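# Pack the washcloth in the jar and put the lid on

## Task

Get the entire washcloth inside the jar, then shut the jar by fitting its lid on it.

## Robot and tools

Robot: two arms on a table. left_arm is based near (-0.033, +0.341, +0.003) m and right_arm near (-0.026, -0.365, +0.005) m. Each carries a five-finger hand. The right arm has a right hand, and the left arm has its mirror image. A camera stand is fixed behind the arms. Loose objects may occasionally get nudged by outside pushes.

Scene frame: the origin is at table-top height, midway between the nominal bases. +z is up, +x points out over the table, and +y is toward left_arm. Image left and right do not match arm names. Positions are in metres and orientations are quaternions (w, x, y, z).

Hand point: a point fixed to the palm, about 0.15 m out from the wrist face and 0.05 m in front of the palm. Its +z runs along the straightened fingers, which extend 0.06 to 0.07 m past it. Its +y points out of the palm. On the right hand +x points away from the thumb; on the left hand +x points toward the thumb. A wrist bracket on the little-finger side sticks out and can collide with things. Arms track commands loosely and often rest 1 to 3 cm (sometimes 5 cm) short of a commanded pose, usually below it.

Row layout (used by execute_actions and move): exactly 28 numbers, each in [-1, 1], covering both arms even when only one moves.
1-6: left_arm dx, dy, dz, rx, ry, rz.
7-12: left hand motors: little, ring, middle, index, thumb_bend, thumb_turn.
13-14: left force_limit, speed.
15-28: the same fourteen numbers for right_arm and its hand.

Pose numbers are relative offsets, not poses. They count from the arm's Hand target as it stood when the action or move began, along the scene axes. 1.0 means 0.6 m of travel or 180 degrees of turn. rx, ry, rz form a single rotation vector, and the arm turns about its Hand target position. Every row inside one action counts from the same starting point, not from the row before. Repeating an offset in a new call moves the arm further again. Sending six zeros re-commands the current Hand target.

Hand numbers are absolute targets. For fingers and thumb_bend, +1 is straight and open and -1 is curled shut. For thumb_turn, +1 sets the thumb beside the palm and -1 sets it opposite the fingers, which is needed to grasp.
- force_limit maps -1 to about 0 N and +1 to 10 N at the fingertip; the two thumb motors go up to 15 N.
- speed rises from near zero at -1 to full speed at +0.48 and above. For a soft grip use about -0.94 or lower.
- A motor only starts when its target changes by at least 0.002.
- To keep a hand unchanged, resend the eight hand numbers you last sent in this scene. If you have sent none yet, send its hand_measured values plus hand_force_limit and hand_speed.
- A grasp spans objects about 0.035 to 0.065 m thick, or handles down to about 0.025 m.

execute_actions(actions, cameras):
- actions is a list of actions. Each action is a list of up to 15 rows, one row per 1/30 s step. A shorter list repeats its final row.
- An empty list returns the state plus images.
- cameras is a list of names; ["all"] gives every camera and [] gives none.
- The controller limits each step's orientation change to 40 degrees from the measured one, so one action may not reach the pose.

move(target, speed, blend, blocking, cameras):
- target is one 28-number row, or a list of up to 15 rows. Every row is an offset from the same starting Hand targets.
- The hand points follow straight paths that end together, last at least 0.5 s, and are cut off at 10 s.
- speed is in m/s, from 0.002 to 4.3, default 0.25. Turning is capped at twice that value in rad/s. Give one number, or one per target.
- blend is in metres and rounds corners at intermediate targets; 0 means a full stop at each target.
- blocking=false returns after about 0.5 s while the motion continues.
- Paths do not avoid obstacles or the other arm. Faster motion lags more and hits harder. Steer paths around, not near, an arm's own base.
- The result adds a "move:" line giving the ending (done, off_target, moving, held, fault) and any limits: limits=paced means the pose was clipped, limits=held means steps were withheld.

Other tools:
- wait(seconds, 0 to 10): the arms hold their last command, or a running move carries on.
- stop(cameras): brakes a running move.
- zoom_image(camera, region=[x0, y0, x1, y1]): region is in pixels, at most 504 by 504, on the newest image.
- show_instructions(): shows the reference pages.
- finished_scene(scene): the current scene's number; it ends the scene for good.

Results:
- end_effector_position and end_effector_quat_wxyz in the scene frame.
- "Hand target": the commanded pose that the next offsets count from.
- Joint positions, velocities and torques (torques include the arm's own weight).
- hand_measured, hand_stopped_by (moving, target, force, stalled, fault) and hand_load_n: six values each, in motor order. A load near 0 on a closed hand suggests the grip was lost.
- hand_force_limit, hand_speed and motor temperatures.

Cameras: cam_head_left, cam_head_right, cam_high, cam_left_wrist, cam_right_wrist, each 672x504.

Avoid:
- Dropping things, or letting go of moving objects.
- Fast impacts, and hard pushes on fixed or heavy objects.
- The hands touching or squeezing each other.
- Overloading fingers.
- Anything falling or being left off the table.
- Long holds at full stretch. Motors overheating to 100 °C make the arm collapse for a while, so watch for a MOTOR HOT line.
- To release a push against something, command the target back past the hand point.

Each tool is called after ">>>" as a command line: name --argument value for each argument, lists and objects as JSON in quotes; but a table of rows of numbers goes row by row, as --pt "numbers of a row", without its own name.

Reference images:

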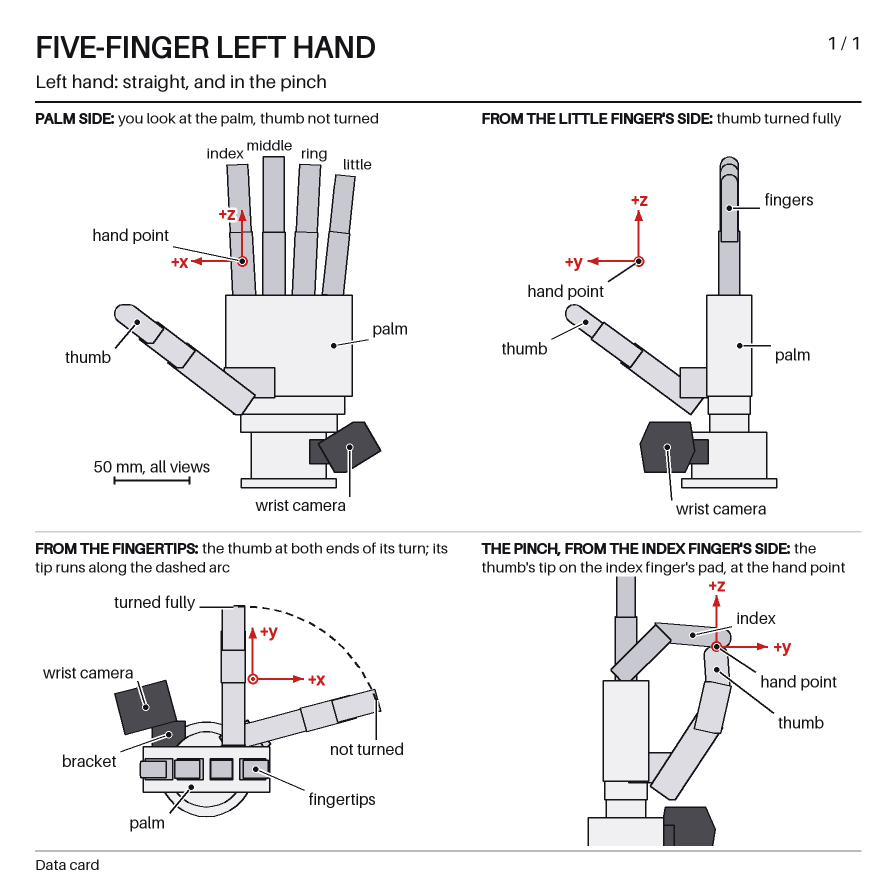

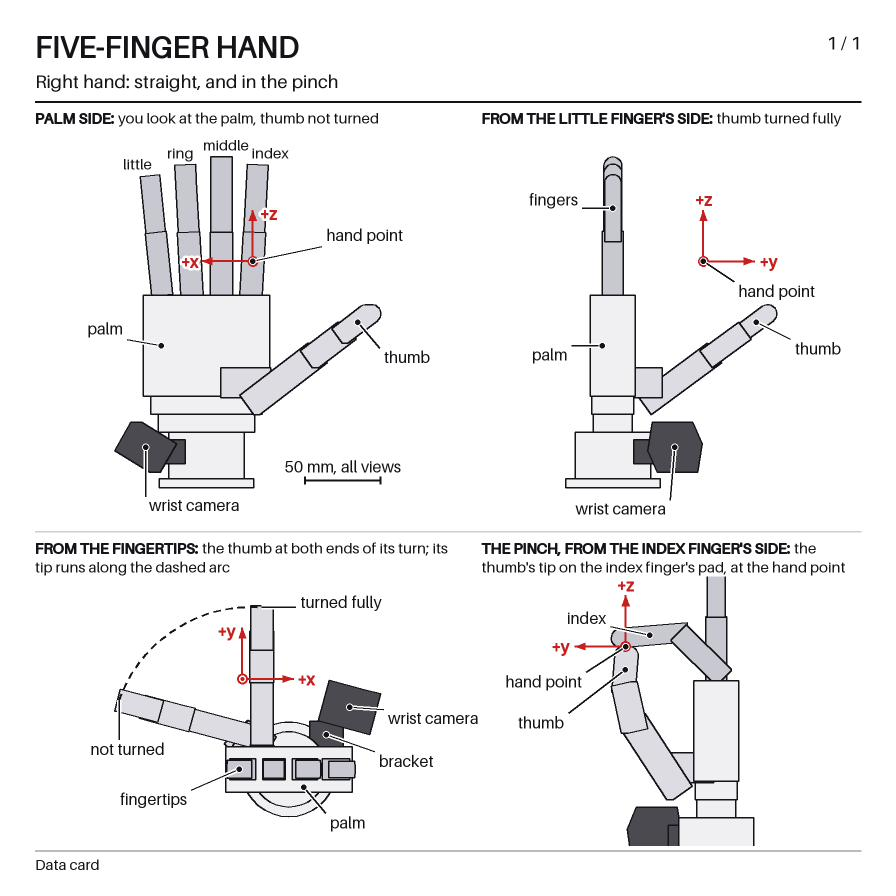

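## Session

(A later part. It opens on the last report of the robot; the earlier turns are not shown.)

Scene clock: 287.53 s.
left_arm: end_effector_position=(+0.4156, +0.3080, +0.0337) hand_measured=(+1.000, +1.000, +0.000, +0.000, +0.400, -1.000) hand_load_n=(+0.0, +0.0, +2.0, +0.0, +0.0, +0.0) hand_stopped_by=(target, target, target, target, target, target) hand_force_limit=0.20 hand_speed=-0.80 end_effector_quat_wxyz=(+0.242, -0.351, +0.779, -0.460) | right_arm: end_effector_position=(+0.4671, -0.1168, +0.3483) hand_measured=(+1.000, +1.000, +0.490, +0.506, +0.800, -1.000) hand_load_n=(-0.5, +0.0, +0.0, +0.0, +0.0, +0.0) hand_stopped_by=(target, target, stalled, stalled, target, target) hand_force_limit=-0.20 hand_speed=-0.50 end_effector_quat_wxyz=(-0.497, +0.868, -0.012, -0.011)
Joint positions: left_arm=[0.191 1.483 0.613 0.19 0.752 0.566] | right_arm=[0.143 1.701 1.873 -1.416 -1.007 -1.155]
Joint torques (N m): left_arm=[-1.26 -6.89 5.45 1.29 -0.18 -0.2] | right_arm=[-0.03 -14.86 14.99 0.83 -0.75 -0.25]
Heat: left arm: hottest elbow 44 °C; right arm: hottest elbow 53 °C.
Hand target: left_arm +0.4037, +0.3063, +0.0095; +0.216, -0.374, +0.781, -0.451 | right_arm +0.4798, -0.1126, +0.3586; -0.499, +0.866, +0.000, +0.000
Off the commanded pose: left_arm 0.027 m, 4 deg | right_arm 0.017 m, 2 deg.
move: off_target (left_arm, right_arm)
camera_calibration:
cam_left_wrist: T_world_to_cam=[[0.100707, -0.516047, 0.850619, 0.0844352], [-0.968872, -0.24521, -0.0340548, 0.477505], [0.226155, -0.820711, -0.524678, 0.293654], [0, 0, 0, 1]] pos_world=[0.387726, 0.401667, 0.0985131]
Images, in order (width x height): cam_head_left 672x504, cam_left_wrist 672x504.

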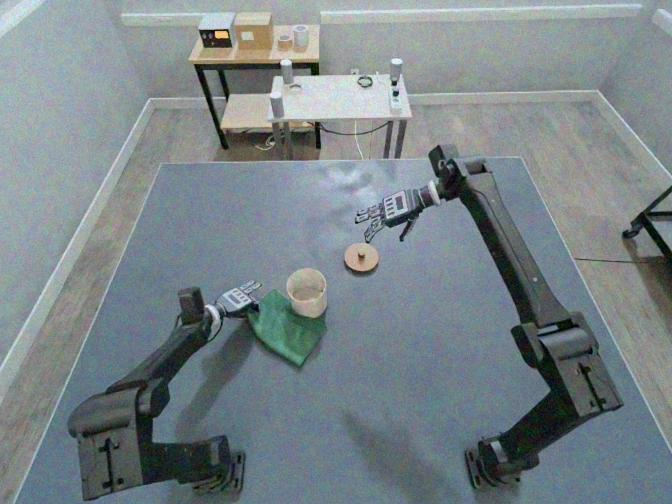

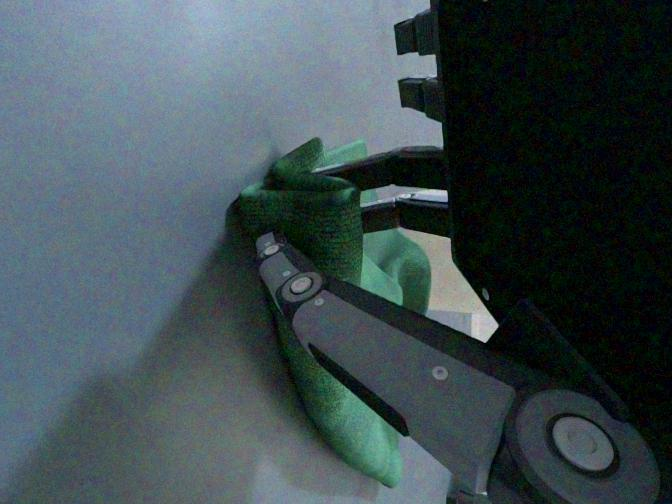

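>>> move --target '[0,0,0.005,0,0,0,1,1,-0.6,-0.6,-0.3,-1,0.0,-0.85,0,0,0,0,0,0,1,1,0.6,0.6,0.8,-1,-0.2,-0.5]' --speed 0.05 --cameras '["cam_left_wrist","cam_head_left"]'

>>> zoom_image --camera "cam_head_left" --region '[200, 220, 350, 370]'

Scene clock: 290.57 s.
left_arm: end_effector_position=(+0.4156, +0.3087, +0.0322) hand_measured=(+1.000, +1.000, -0.204, -0.248, +0.286, -1.000) hand_load_n=(+0.0, +0.0, +6.0, +5.0, +8.0, +0.0) hand_stopped_by=(target, target, force, force, force, target) hand_force_limit=0.00 hand_speed=-0.85 end_effector_quat_wxyz=(+0.242, -0.353, +0.779, -0.458) | right_arm: end_effector_position=(+0.4671, -0.1168, +0.3483) hand_measured=(+1.000, +1.000, +0.490, +0.506, +0.800, -1.000) hand_load_n=(+0.0, +0.0, +0.0, +0.0, +0.0, +0.0) hand_stopped_by=(target, target, stalled, stalled, target, target) hand_force_limit=-0.20 hand_speed=-0.50 end_effector_quat_wxyz=(-0.497, +0.868, -0.012, -0.011)
Joint positions: left_arm=[0.191 1.486 0.613 0.19 0.748 0.566] | right_arm=[0.143 1.701 1.873 -1.416 -1.007 -1.155]
Joint torques (N m): left_arm=[-0.97 -7.71 5.61 0.91 -0.04 -0.19] | right_arm=[0.03 -14.86 14.98 0.81 -0.75 -0.25]
Heat: left arm: hottest elbow 44 °C; right arm: hottest elbow 53 °C.
Hand target: left_arm +0.4038, +0.3063, +0.0125; +0.216, -0.374, +0.781, -0.451 | right_arm +0.4798, -0.1126, +0.3586; -0.499, +0.866, +0.000, +0.000
Off the commanded pose: left_arm 0.023 m, 4 deg | right_arm 0.017 m, 2 deg.
move: off_target (left_arm, right_arm)
camera_calibration:
cam_left_wrist: T_world_to_cam=[[0.10513, -0.517436, 0.84924, 0.0846544], [-0.968162, -0.248339, -0.0314596, 0.478193], [0.227178, -0.818894, -0.527069, 0.292484], [0, 0, 0, 1]] pos_world=[0.387623, 0.402071, 0.0973114]
Images, in order (width x height): cam_head_left 672x504, cam_left_wrist 672x504.

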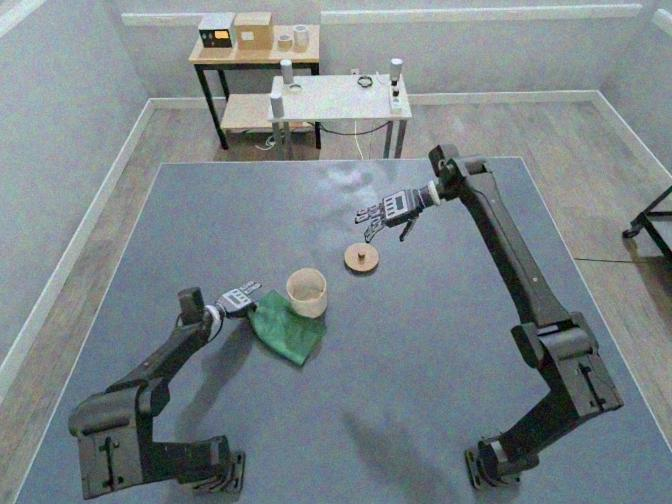

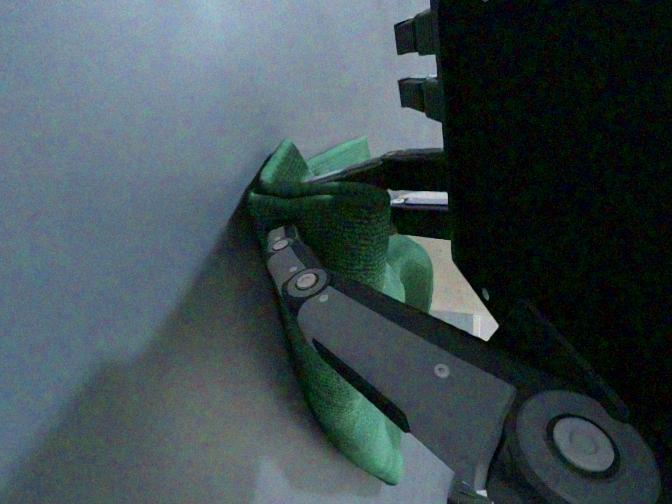

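Scaled by 3.360 from the camera's 672x504 image, which has a finer 960x720 frame.

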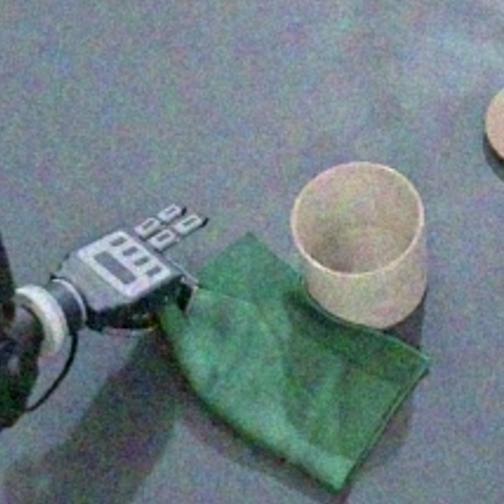

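>>> move --pt "-0.03 0.02 0.3 0 0 0 1 1 -0.6 -0.6 -0.3 -1 0.0 -0.85 0 0 0 0 0 0 1 1 0.6 0.6 0.8 -1 -0.2 -0.5" --pt "-0.03 0.0 0.85 0 0 0 1 1 -0.6 -0.6 -0.3 -1 0.0 -0.85 0 0 0 0 0 0 1 1 0.6 0.6 0.8 -1 -0.2 -0.5" --speed '[0.1, 0.2]' --blend '[0.05,0]' --cameras '["all"]'

>>> zoom_image --camera "cam_head_left" --region '[180, 150, 350, 330]'

>>> zoom_image --camera "cam_high" --region '[370, 100, 570, 300]'

Scene clock: 300.10 s.
left_arm: end_effector_position=(+0.3831, +0.3090, +0.5084) hand_measured=(+1.000, +1.000, -0.204, -0.248, +0.286, -1.000) hand_load_n=(+0.0, +0.0, +6.0, +5.0, +8.0, +0.0) hand_stopped_by=(target, target, force, force, force, target) hand_force_limit=0.00 hand_speed=-0.85 end_effector_quat_wxyz=(+0.209, -0.380, +0.781, -0.449) | right_arm: end_effector_position=(+0.4671, -0.1168, +0.3483) hand_measured=(+1.000, +1.000, +0.490, +0.506, +0.800, -1.000) hand_load_n=(-0.5, +0.0, +0.0, +0.0, +0.0, +0.0) hand_stopped_by=(target, target, stalled, stalled, target, target) hand_force_limit=-0.20 hand_speed=-0.50 end_effector_quat_wxyz=(-0.497, +0.868, -0.012, -0.011)
Joint positions: left_arm=[0.21 1.23 1.773 -1.315 0.751 0.57] | right_arm=[0.143 1.701 1.873 -1.416 -1.007 -1.155]
Joint torques (N m): left_arm=[-1.85 -7.41 11.79 1.2 0.25 -0.13] | right_arm=[0.03 -14.8 14.99 0.83 -0.75 -0.25]
Heat: left arm: hottest elbow 44 °C; right arm: hottest elbow 54 °C.
Hand target: left_arm +0.3858, +0.3063, +0.5225; +0.216, -0.374, +0.781, -0.451 | right_arm +0.4798, -0.1126, +0.3586; -0.499, +0.866, +0.000, +0.000
Off the commanded pose: left_arm 0.015 m, 1 deg | right_arm 0.017 m, 2 deg.
move: off_target (left_arm, right_arm)
camera_calibration:
cam_left_wrist: T_world_to_cam=[[0.18415, -0.498995, 0.846813, -0.350834], [-0.963356, -0.262573, 0.054769, 0.420442], [0.195021, -0.825869, -0.529063, 0.56664], [0, 0, 0, 1]] pos_world=[0.359135, 0.403302, 0.573852]
cam_right_wrist: T_world_to_cam=[[0.300725, -0.49628, -0.814415, 0.0781479], [-0.81181, -0.581372, 0.0545071, 0.291555], [-0.500529, 0.644758, -0.577718, 0.627058], [0, 0, 0, 1]] pos_world=[0.527047, -0.196015, 0.410015]

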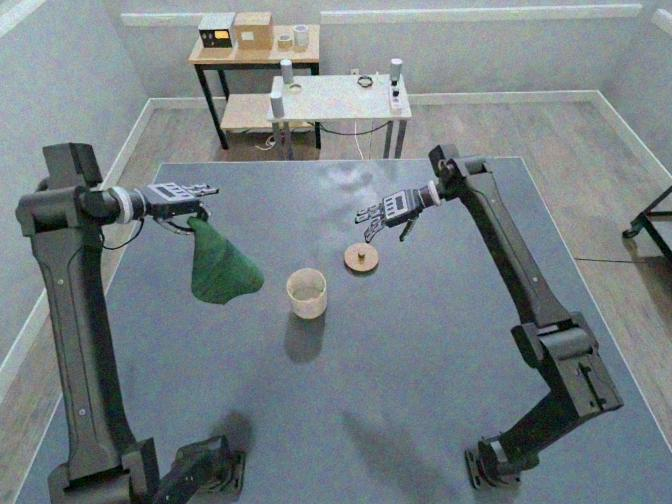

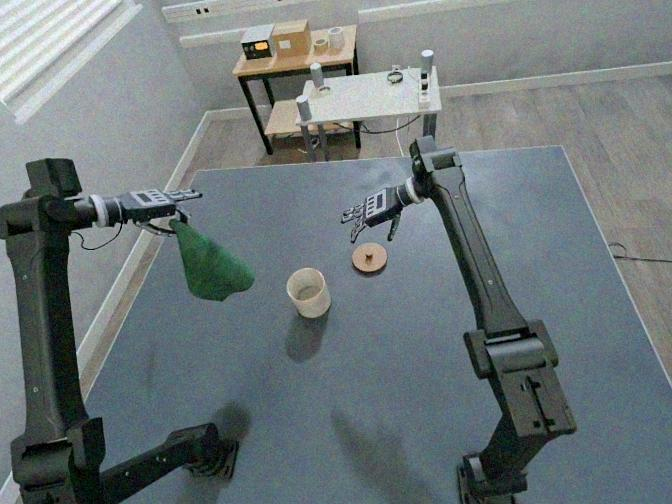

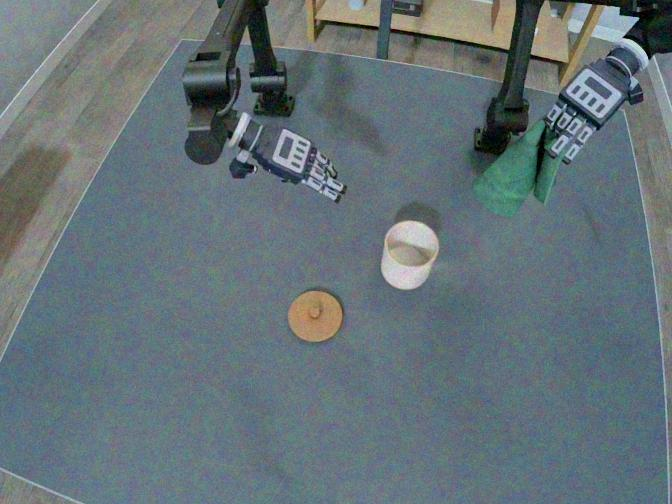

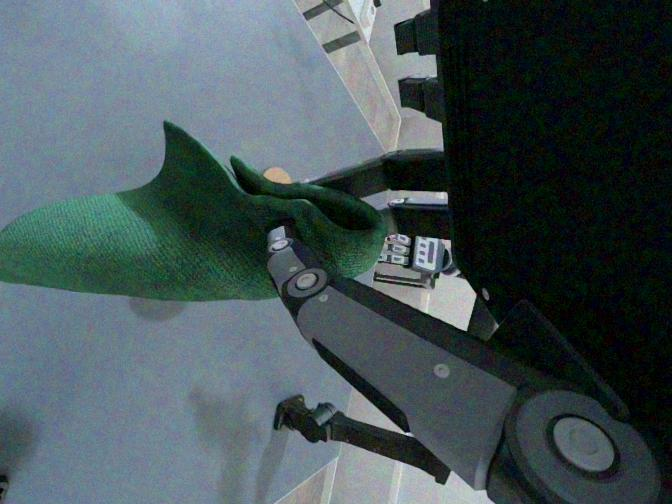

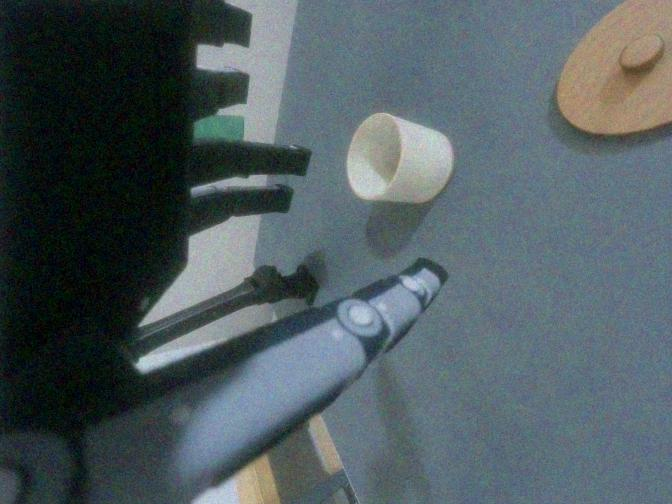

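Scaled by 2.800 from the camera's 672x504 image, which has a finer 960x720 frame.

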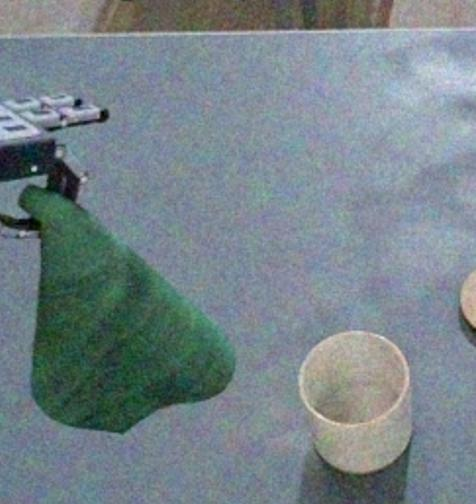

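Scaled by 2.520 from the camera's 672x504 image, which has a finer 960x720 frame.

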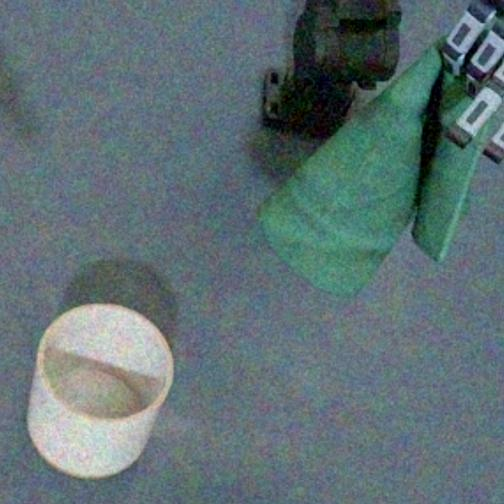

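>>> move --target '[0.147,-0.283,0.01,0,0,0,1,1,-0.6,-0.6,-0.3,-1,0.0,-0.85,-0.02,-0.33,0,0,0,0,1,1,0.6,0.6,0.8,-1,-0.2,-0.5]' --speed 0.12 --cameras '["all"]'

>>> zoom_image --camera "cam_head_left" --region '[200, 150, 380, 330]'

>>> zoom_image --camera "cam_high" --region '[350, 100, 530, 300]'

>>> zoom_image --camera "cam_head_right" --region '[200, 150, 380, 330]'

Scene clock: 315.03 s.
left_arm: end_effector_position=(+0.4658, +0.1417, +0.5121) hand_measured=(+1.000, +1.000, -0.204, -0.248, +0.286, -1.000) hand_load_n=(+0.0, +0.0, +5.5, +5.0, +8.0, +0.0) hand_stopped_by=(target, target, force, force, force, target) hand_force_limit=0.00 hand_speed=-0.85 end_effector_quat_wxyz=(+0.207, -0.376, +0.789, -0.439) | right_arm: end_effector_position=(+0.4725, -0.3078, +0.3625) hand_measured=(+1.000, +1.000, +0.490, +0.506, +0.800, -1.000) hand_load_n=(-0.5, +0.0, +0.0, +0.0, +0.0, +0.0) hand_stopped_by=(target, target, stalled, stalled, target, target) hand_force_limit=-0.20 hand_speed=-0.50 end_effector_quat_wxyz=(-0.491, +0.866, -0.040, +0.082)
Joint positions: left_arm=[-0.239 1.424 1.945 -1.131 0.395 0.259] | right_arm=[-0.226 1.65 1.864 -1.698 -1.041 -1.591]
Joint torques (N m): left_arm=[-1.38 -10.29 12.26 2.25 0.02 -0.29] | right_arm=[-0.56 -16.03 8.39 0.47 -0.57 -0.27]
Motor temperatures (°C): left_arm=[28 31 47 30 32 26] | right_arm=[33 33 55 29 30 27]
Heat: left arm: hottest elbow 47 °C; right arm: hottest elbow 55 °C.
Hand target: left_arm +0.4740, +0.1367, +0.5287; +0.216, -0.374, +0.781, -0.451 | right_arm +0.4679, -0.3107, +0.3587; -0.499, +0.867, +0.000, +0.000
Off the commanded pose: left_arm 0.019 m, 2 deg | right_arm 0.007 m, 10 deg.
joint sent to its limit (right arm) — joint 4 (wrist pitch), lower limit. The joint targets are off in orientation, not in position.
move: off_target (left_arm, right_arm)
camera_calibration:
cam_left_wrist: T_world_to_cam=[[0.186614, -0.519615, 0.833772, -0.44428], [-0.965699, -0.252993, 0.0584738, 0.453928], [0.180555, -0.816085, -0.549004, 0.429846], [0, 0, 0, 1]] pos_world=[0.443657, 0.234777, 0.579872]
cam_right_wrist: T_world_to_cam=[[0.332632, -0.54947, -0.766446, -0.0554534], [-0.885716, -0.461095, -0.0538327, 0.295414], [-0.323825, 0.69676, -0.640049, 0.716234], [0, 0, 0, 1]] pos_world=[0.512033, -0.393299, 0.431826]

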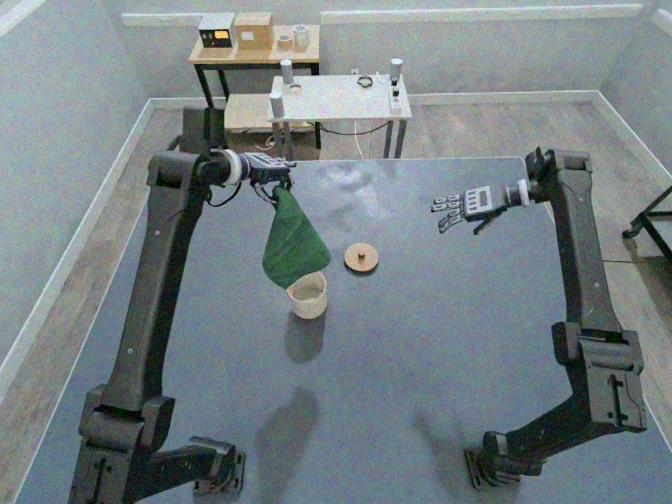

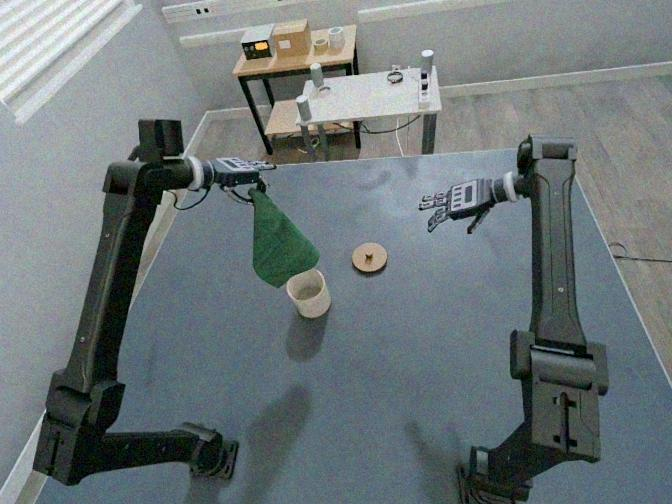

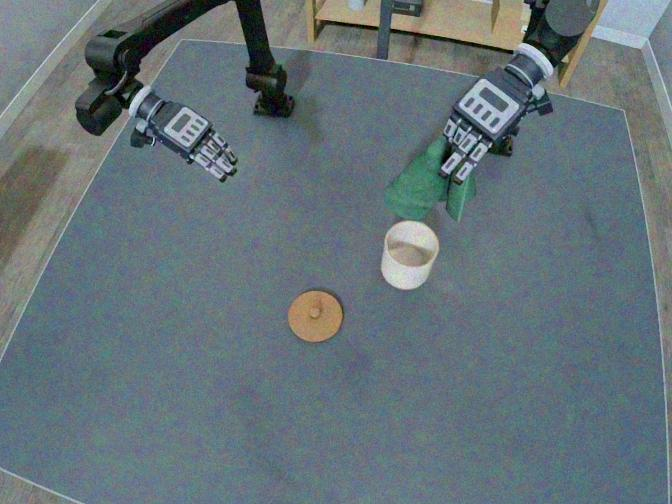

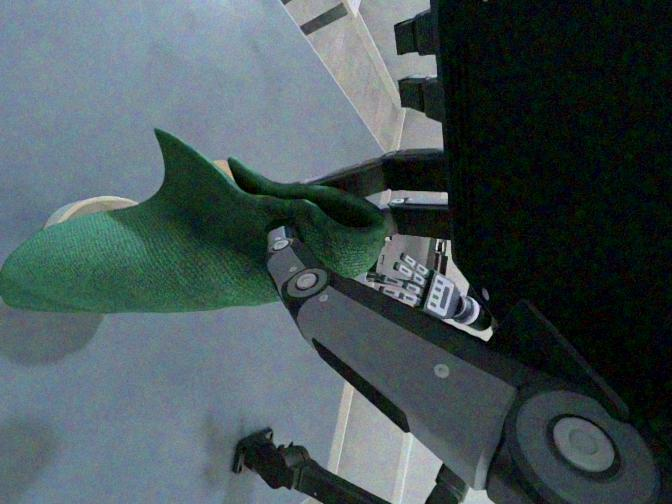

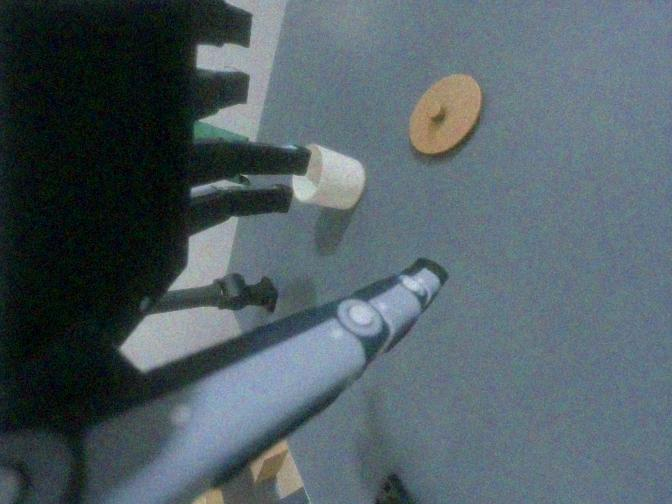

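Scaled by 2.800 from the camera's 672x504 image, which has a finer 960x720 frame.

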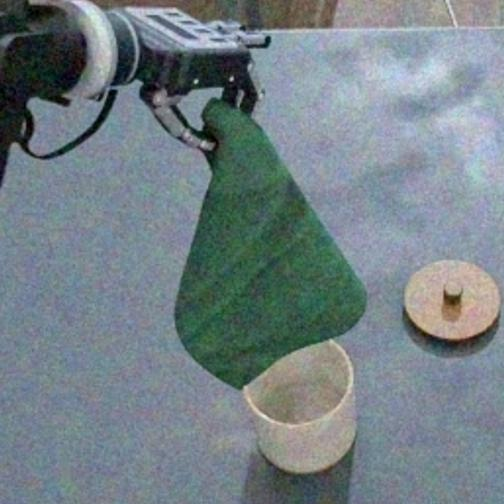

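Scaled by 2.520 from the camera's 672x504 image, which has a finer 960x720 frame.

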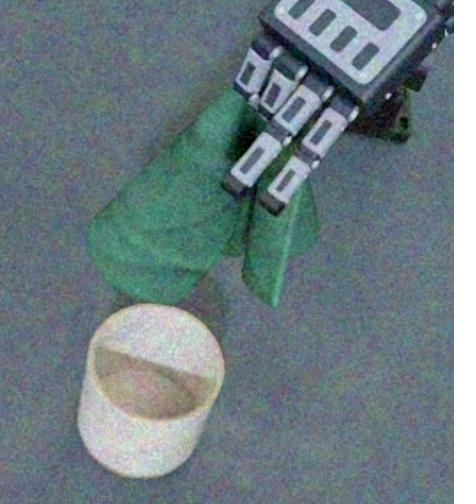

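Scaled by 2.800 from the camera's 672x504 image, which has a finer 960x720 frame.

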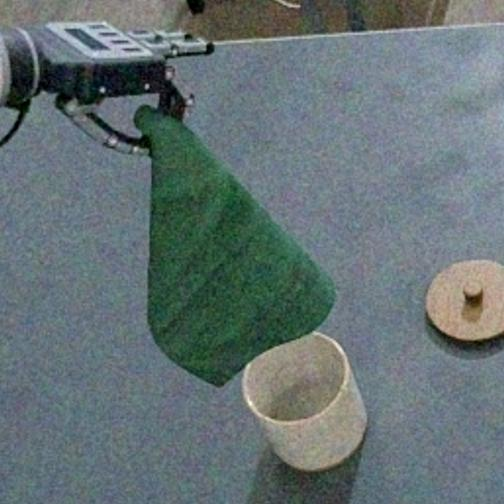

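>>> move --target '[0.02,-0.03,-0.17,0,0,0,1,1,-0.6,-0.6,-0.3,-1,0.0,-0.85,0,0,0,0,0,0,1,1,0.6,0.6,0.8,-1,-0.2,-0.5]' --speed 0.1 --cameras '["cam_head_left","cam_head_right","cam_high","cam_left_wrist"]'

>>> zoom_image --camera "cam_head_left" --region '[200, 150, 380, 330]'

>>> zoom_image --camera "cam_high" --region '[350, 130, 510, 300]'

>>> zoom_image --camera "cam_head_right" --region '[200, 150, 380, 330]'

Scene clock: 324.87 s.
left_arm: end_effector_position=(+0.4882, +0.1231, +0.4166) hand_measured=(+1.000, +1.000, -0.204, -0.248, +0.286, -1.000) hand_load_n=(+0.0, +0.0, +5.5, +5.0, +8.0, +0.0) hand_stopped_by=(target, target, force, force, force, target) hand_force_limit=0.00 hand_speed=-0.85 end_effector_quat_wxyz=(+0.211, -0.375, +0.788, -0.441) | right_arm: end_effector_position=(+0.4725, -0.3078, +0.3625) hand_measured=(+1.000, +1.000, +0.490, +0.506, +0.800, -1.000) hand_load_n=(+0.0, +0.0, +0.0, +0.0, +0.0, +0.0) hand_stopped_by=(target, target, stalled, stalled, target, target) hand_force_limit=-0.20 hand_speed=-0.50 end_effector_quat_wxyz=(-0.491, +0.866, -0.040, +0.082)
Joint positions: left_arm=[-0.27 1.384 1.629 -0.84 0.367 0.24] | right_arm=[-0.226 1.65 1.864 -1.698 -1.041 -1.591]
Joint torques (N m): left_arm=[-1.85 -13.51 9.4 2.56 0 -0.29] | right_arm=[-0.56 -16.09 8.39 0.47 -0.57 -0.26]
Heat: left arm: hottest elbow 48 °C; right arm: hottest elbow 54 °C.
Hand target: left_arm +0.4859, +0.1187, +0.4266; +0.216, -0.374, +0.781, -0.451 | right_arm +0.4679, -0.3106, +0.3587; -0.499, +0.866, +0.000, +0.000
Off the commanded pose: left_arm 0.011 m, 2 deg | right_arm 0.007 m, 10 deg.
joint sent to its limit (right arm) — joint 4 (wrist pitch), lower limit. The joint targets are off in orientation, not in position.
move: off_target (left_arm, right_arm)
camera_calibration:
cam_left_wrist: T_world_to_cam=[[0.180763, -0.518809, 0.835561, -0.376491], [-0.965485, -0.255579, 0.0501792, 0.48005], [0.187518, -0.815792, -0.547102, 0.354034], [0, 0, 0, 1]] pos_world=[0.465149, 0.216181, 0.484185]
Images, in order (width x height): cam_head_left 672x504, cam_head_right 672x504, cam_high 672x504, cam_left_wrist 672x504.

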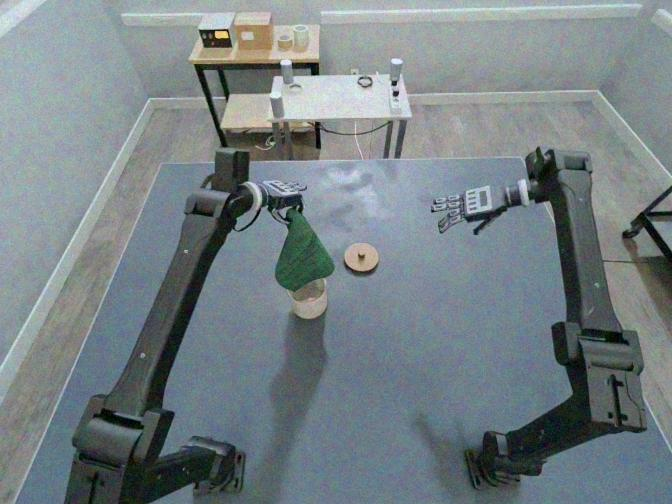

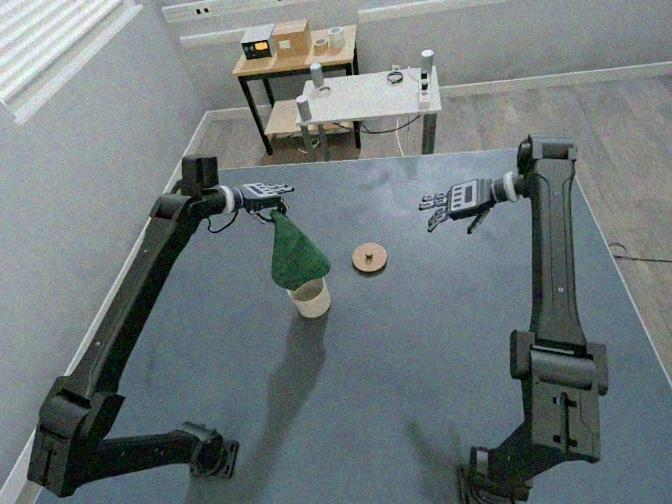

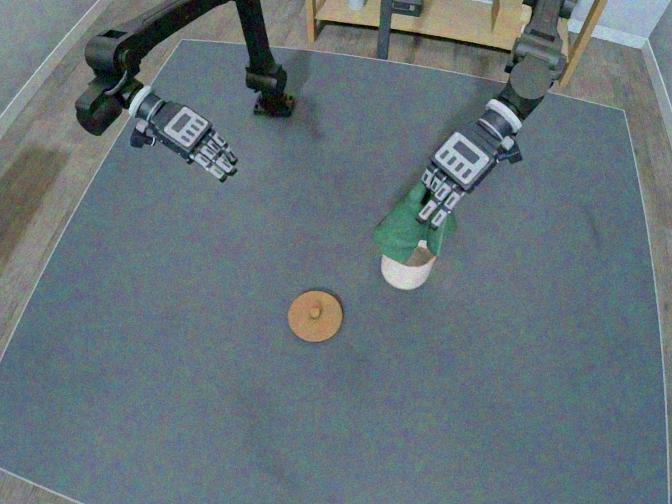

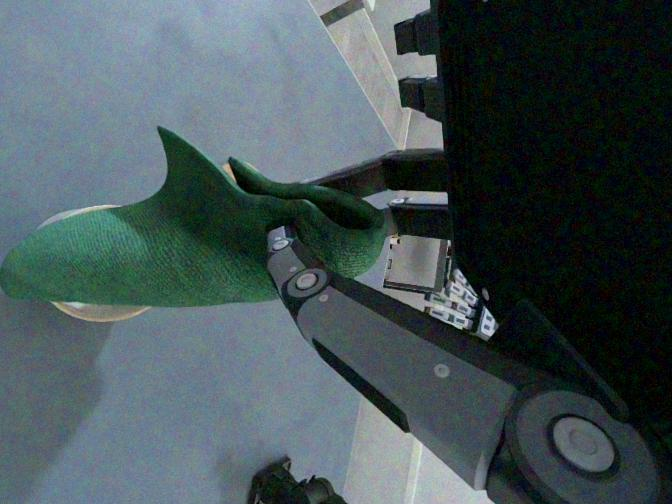

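Scaled by 2.800 from the camera's 672x504 image, which has a finer 960x720 frame.

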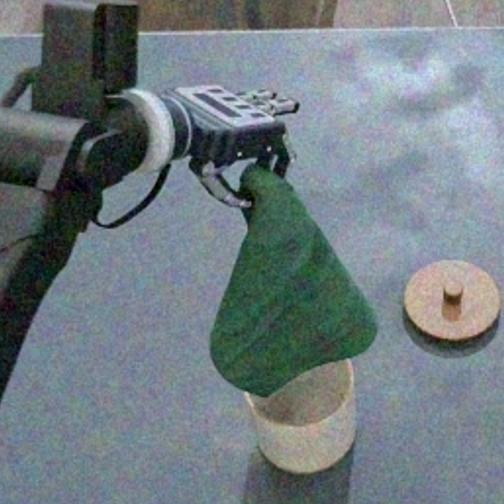

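Scaled by 2.965 from the camera's 672x504 image, which has a finer 960x720 frame.

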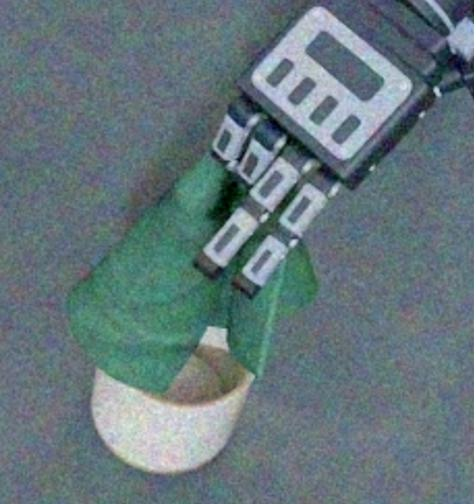

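Scaled by 2.800 from the camera's 672x504 image, which has a finer 960x720 frame.

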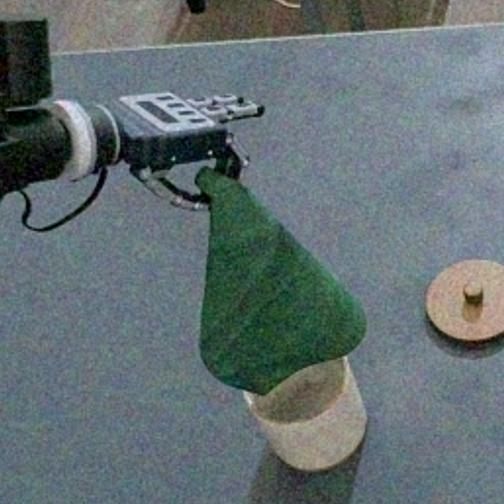

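>>> move --pt "0.03 0 0.07 0 0 0 1 1 -0.6 -0.6 -0.3 -1 0.0 -0.85 0 0 0 0 0 0 1 1 0.6 0.6 0.8 -1 -0.2 -0.5" --pt "0.06 0 0.05 0 0 0 1 1 -0.6 -0.6 -0.3 -1 0.0 -0.85 0 0 0 0 0 0 1 1 0.6 0.6 0.8 -1 -0.2 -0.5" --pt "0.06 0 -0.07 0 0 0 1 1 -0.6 -0.6 -0.3 -1 0.0 -0.85 0 0 0 0 0 0 1 1 0.6 0.6 0.8 -1 -0.2 -0.5" --speed 0.1 --blend '[0.01,0.01,0]' --cameras '["cam_head_left","cam_head_right","cam_high","cam_left_wrist"]'

>>> zoom_image --camera "cam_head_left" --region '[200, 150, 380, 330]'

>>> zoom_image --camera "cam_high" --region '[350, 130, 510, 300]'

>>> zoom_image --camera "cam_head_right" --region '[200, 150, 380, 330]'

Scene clock: 331.47 s.
left_arm: end_effector_position=(+0.5203, +0.1150, +0.3754) hand_measured=(+1.000, +1.000, -0.204, -0.248, +0.286, -1.000) hand_load_n=(+0.0, +0.0, +5.5, +5.5, +8.0, +0.0) hand_stopped_by=(target, target, force, force, force, target) hand_force_limit=0.00 hand_speed=-0.85 end_effector_quat_wxyz=(+0.207, -0.374, +0.788, -0.443) | right_arm: end_effector_position=(+0.4725, -0.3078, +0.3625) hand_measured=(+1.000, +1.000, +0.490, +0.506, +0.800, -1.000) hand_load_n=(-0.5, +0.0, +0.0, +0.0, +0.0, +0.0) hand_stopped_by=(target, target, stalled, stalled, target, target) hand_force_limit=-0.20 hand_speed=-0.50 end_effector_quat_wxyz=(-0.491, +0.866, -0.040, +0.082)
Joint positions: left_arm=[-0.267 1.451 1.588 -0.732 0.378 0.24] | right_arm=[-0.226 1.65 1.864 -1.698 -1.041 -1.591]
Joint torques (N m): left_arm=[-0.79 -14.8 9.54 2.55 0.17 -0.14] | right_arm=[-0.56 -16.03 8.39 0.47 -0.57 -0.26]
Heat: left arm: hottest elbow 47 °C; right arm: hottest elbow 54 °C.
Hand target: left_arm +0.5219, +0.1186, +0.3847; +0.216, -0.374, +0.781, -0.451 | right_arm +0.4679, -0.3106, +0.3587; -0.499, +0.866, +0.000, +0.000
Off the commanded pose: left_arm 0.010 m, 2 deg | right_arm 0.007 m, 10 deg.
joint sent to its limit (right arm) — joint 4 (wrist pitch), lower limit. The joint targets are off in orientation, not in position.
move: off_target (right_arm)
camera_calibration:
cam_left_wrist: T_world_to_cam=[[0.180464, -0.514772, 0.838118, -0.353305], [-0.966785, -0.249638, 0.0548404, 0.509344], [0.180996, -0.820177, -0.542725, 0.321143], [0, 0, 0, 1]] pos_world=[0.498059, 0.208674, 0.44247]
Images, in order (width x height): cam_head_left 672x504, cam_head_right 672x504, cam_high 672x504, cam_left_wrist 672x504.

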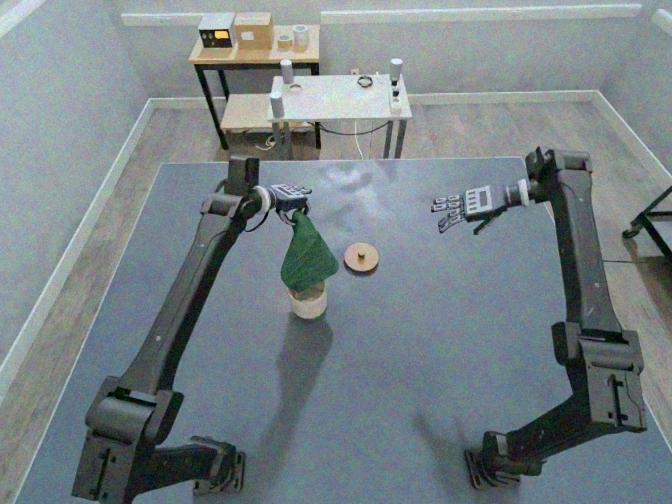

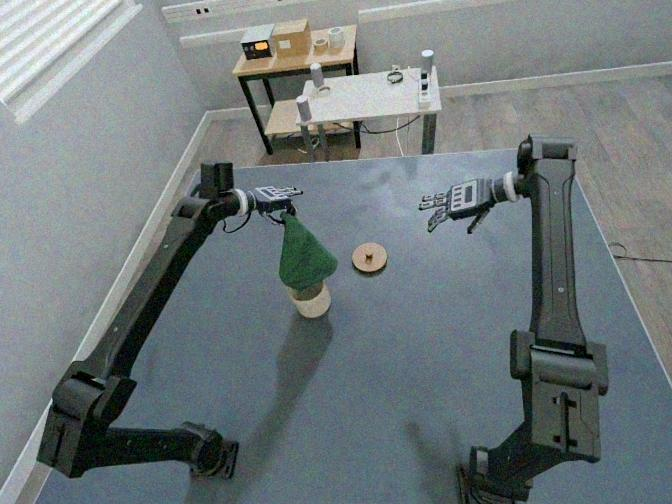

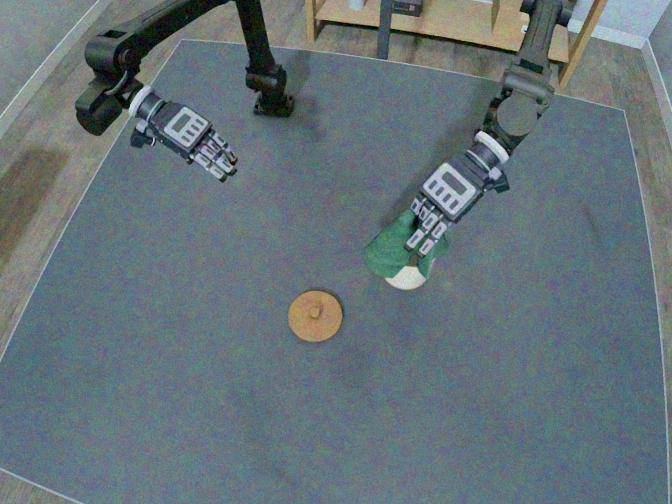

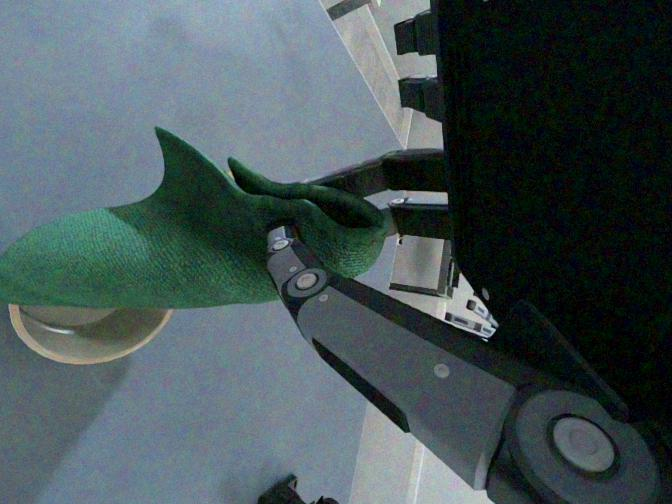

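Scaled by 2.800 from the camera's 672x504 image, which has a finer 960x720 frame.

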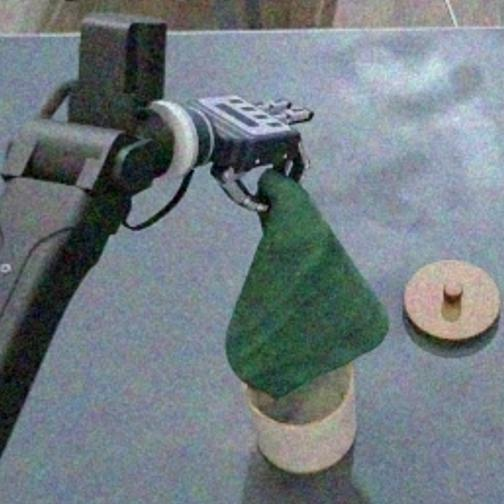

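Scaled by 2.965 from the camera's 672x504 image, which has a finer 960x720 frame.

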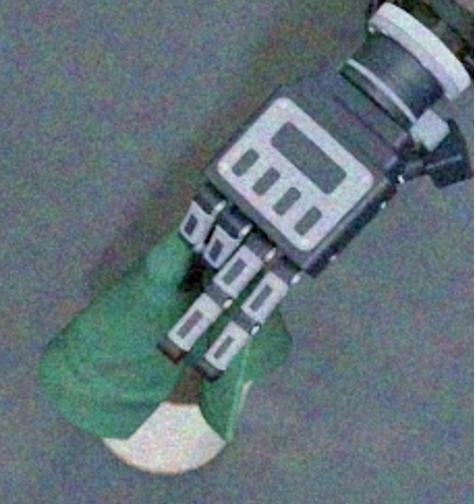

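Scaled by 2.800 from the camera's 672x504 image, which has a finer 960x720 frame.

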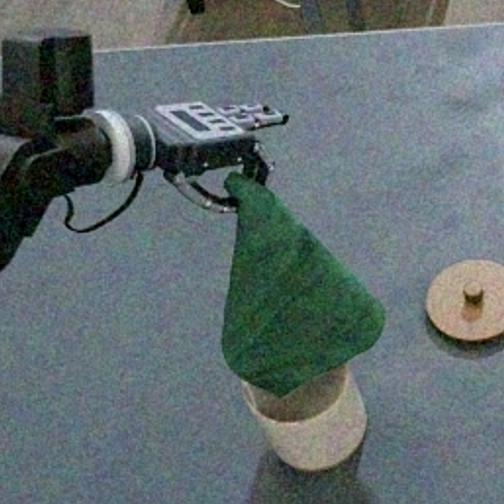

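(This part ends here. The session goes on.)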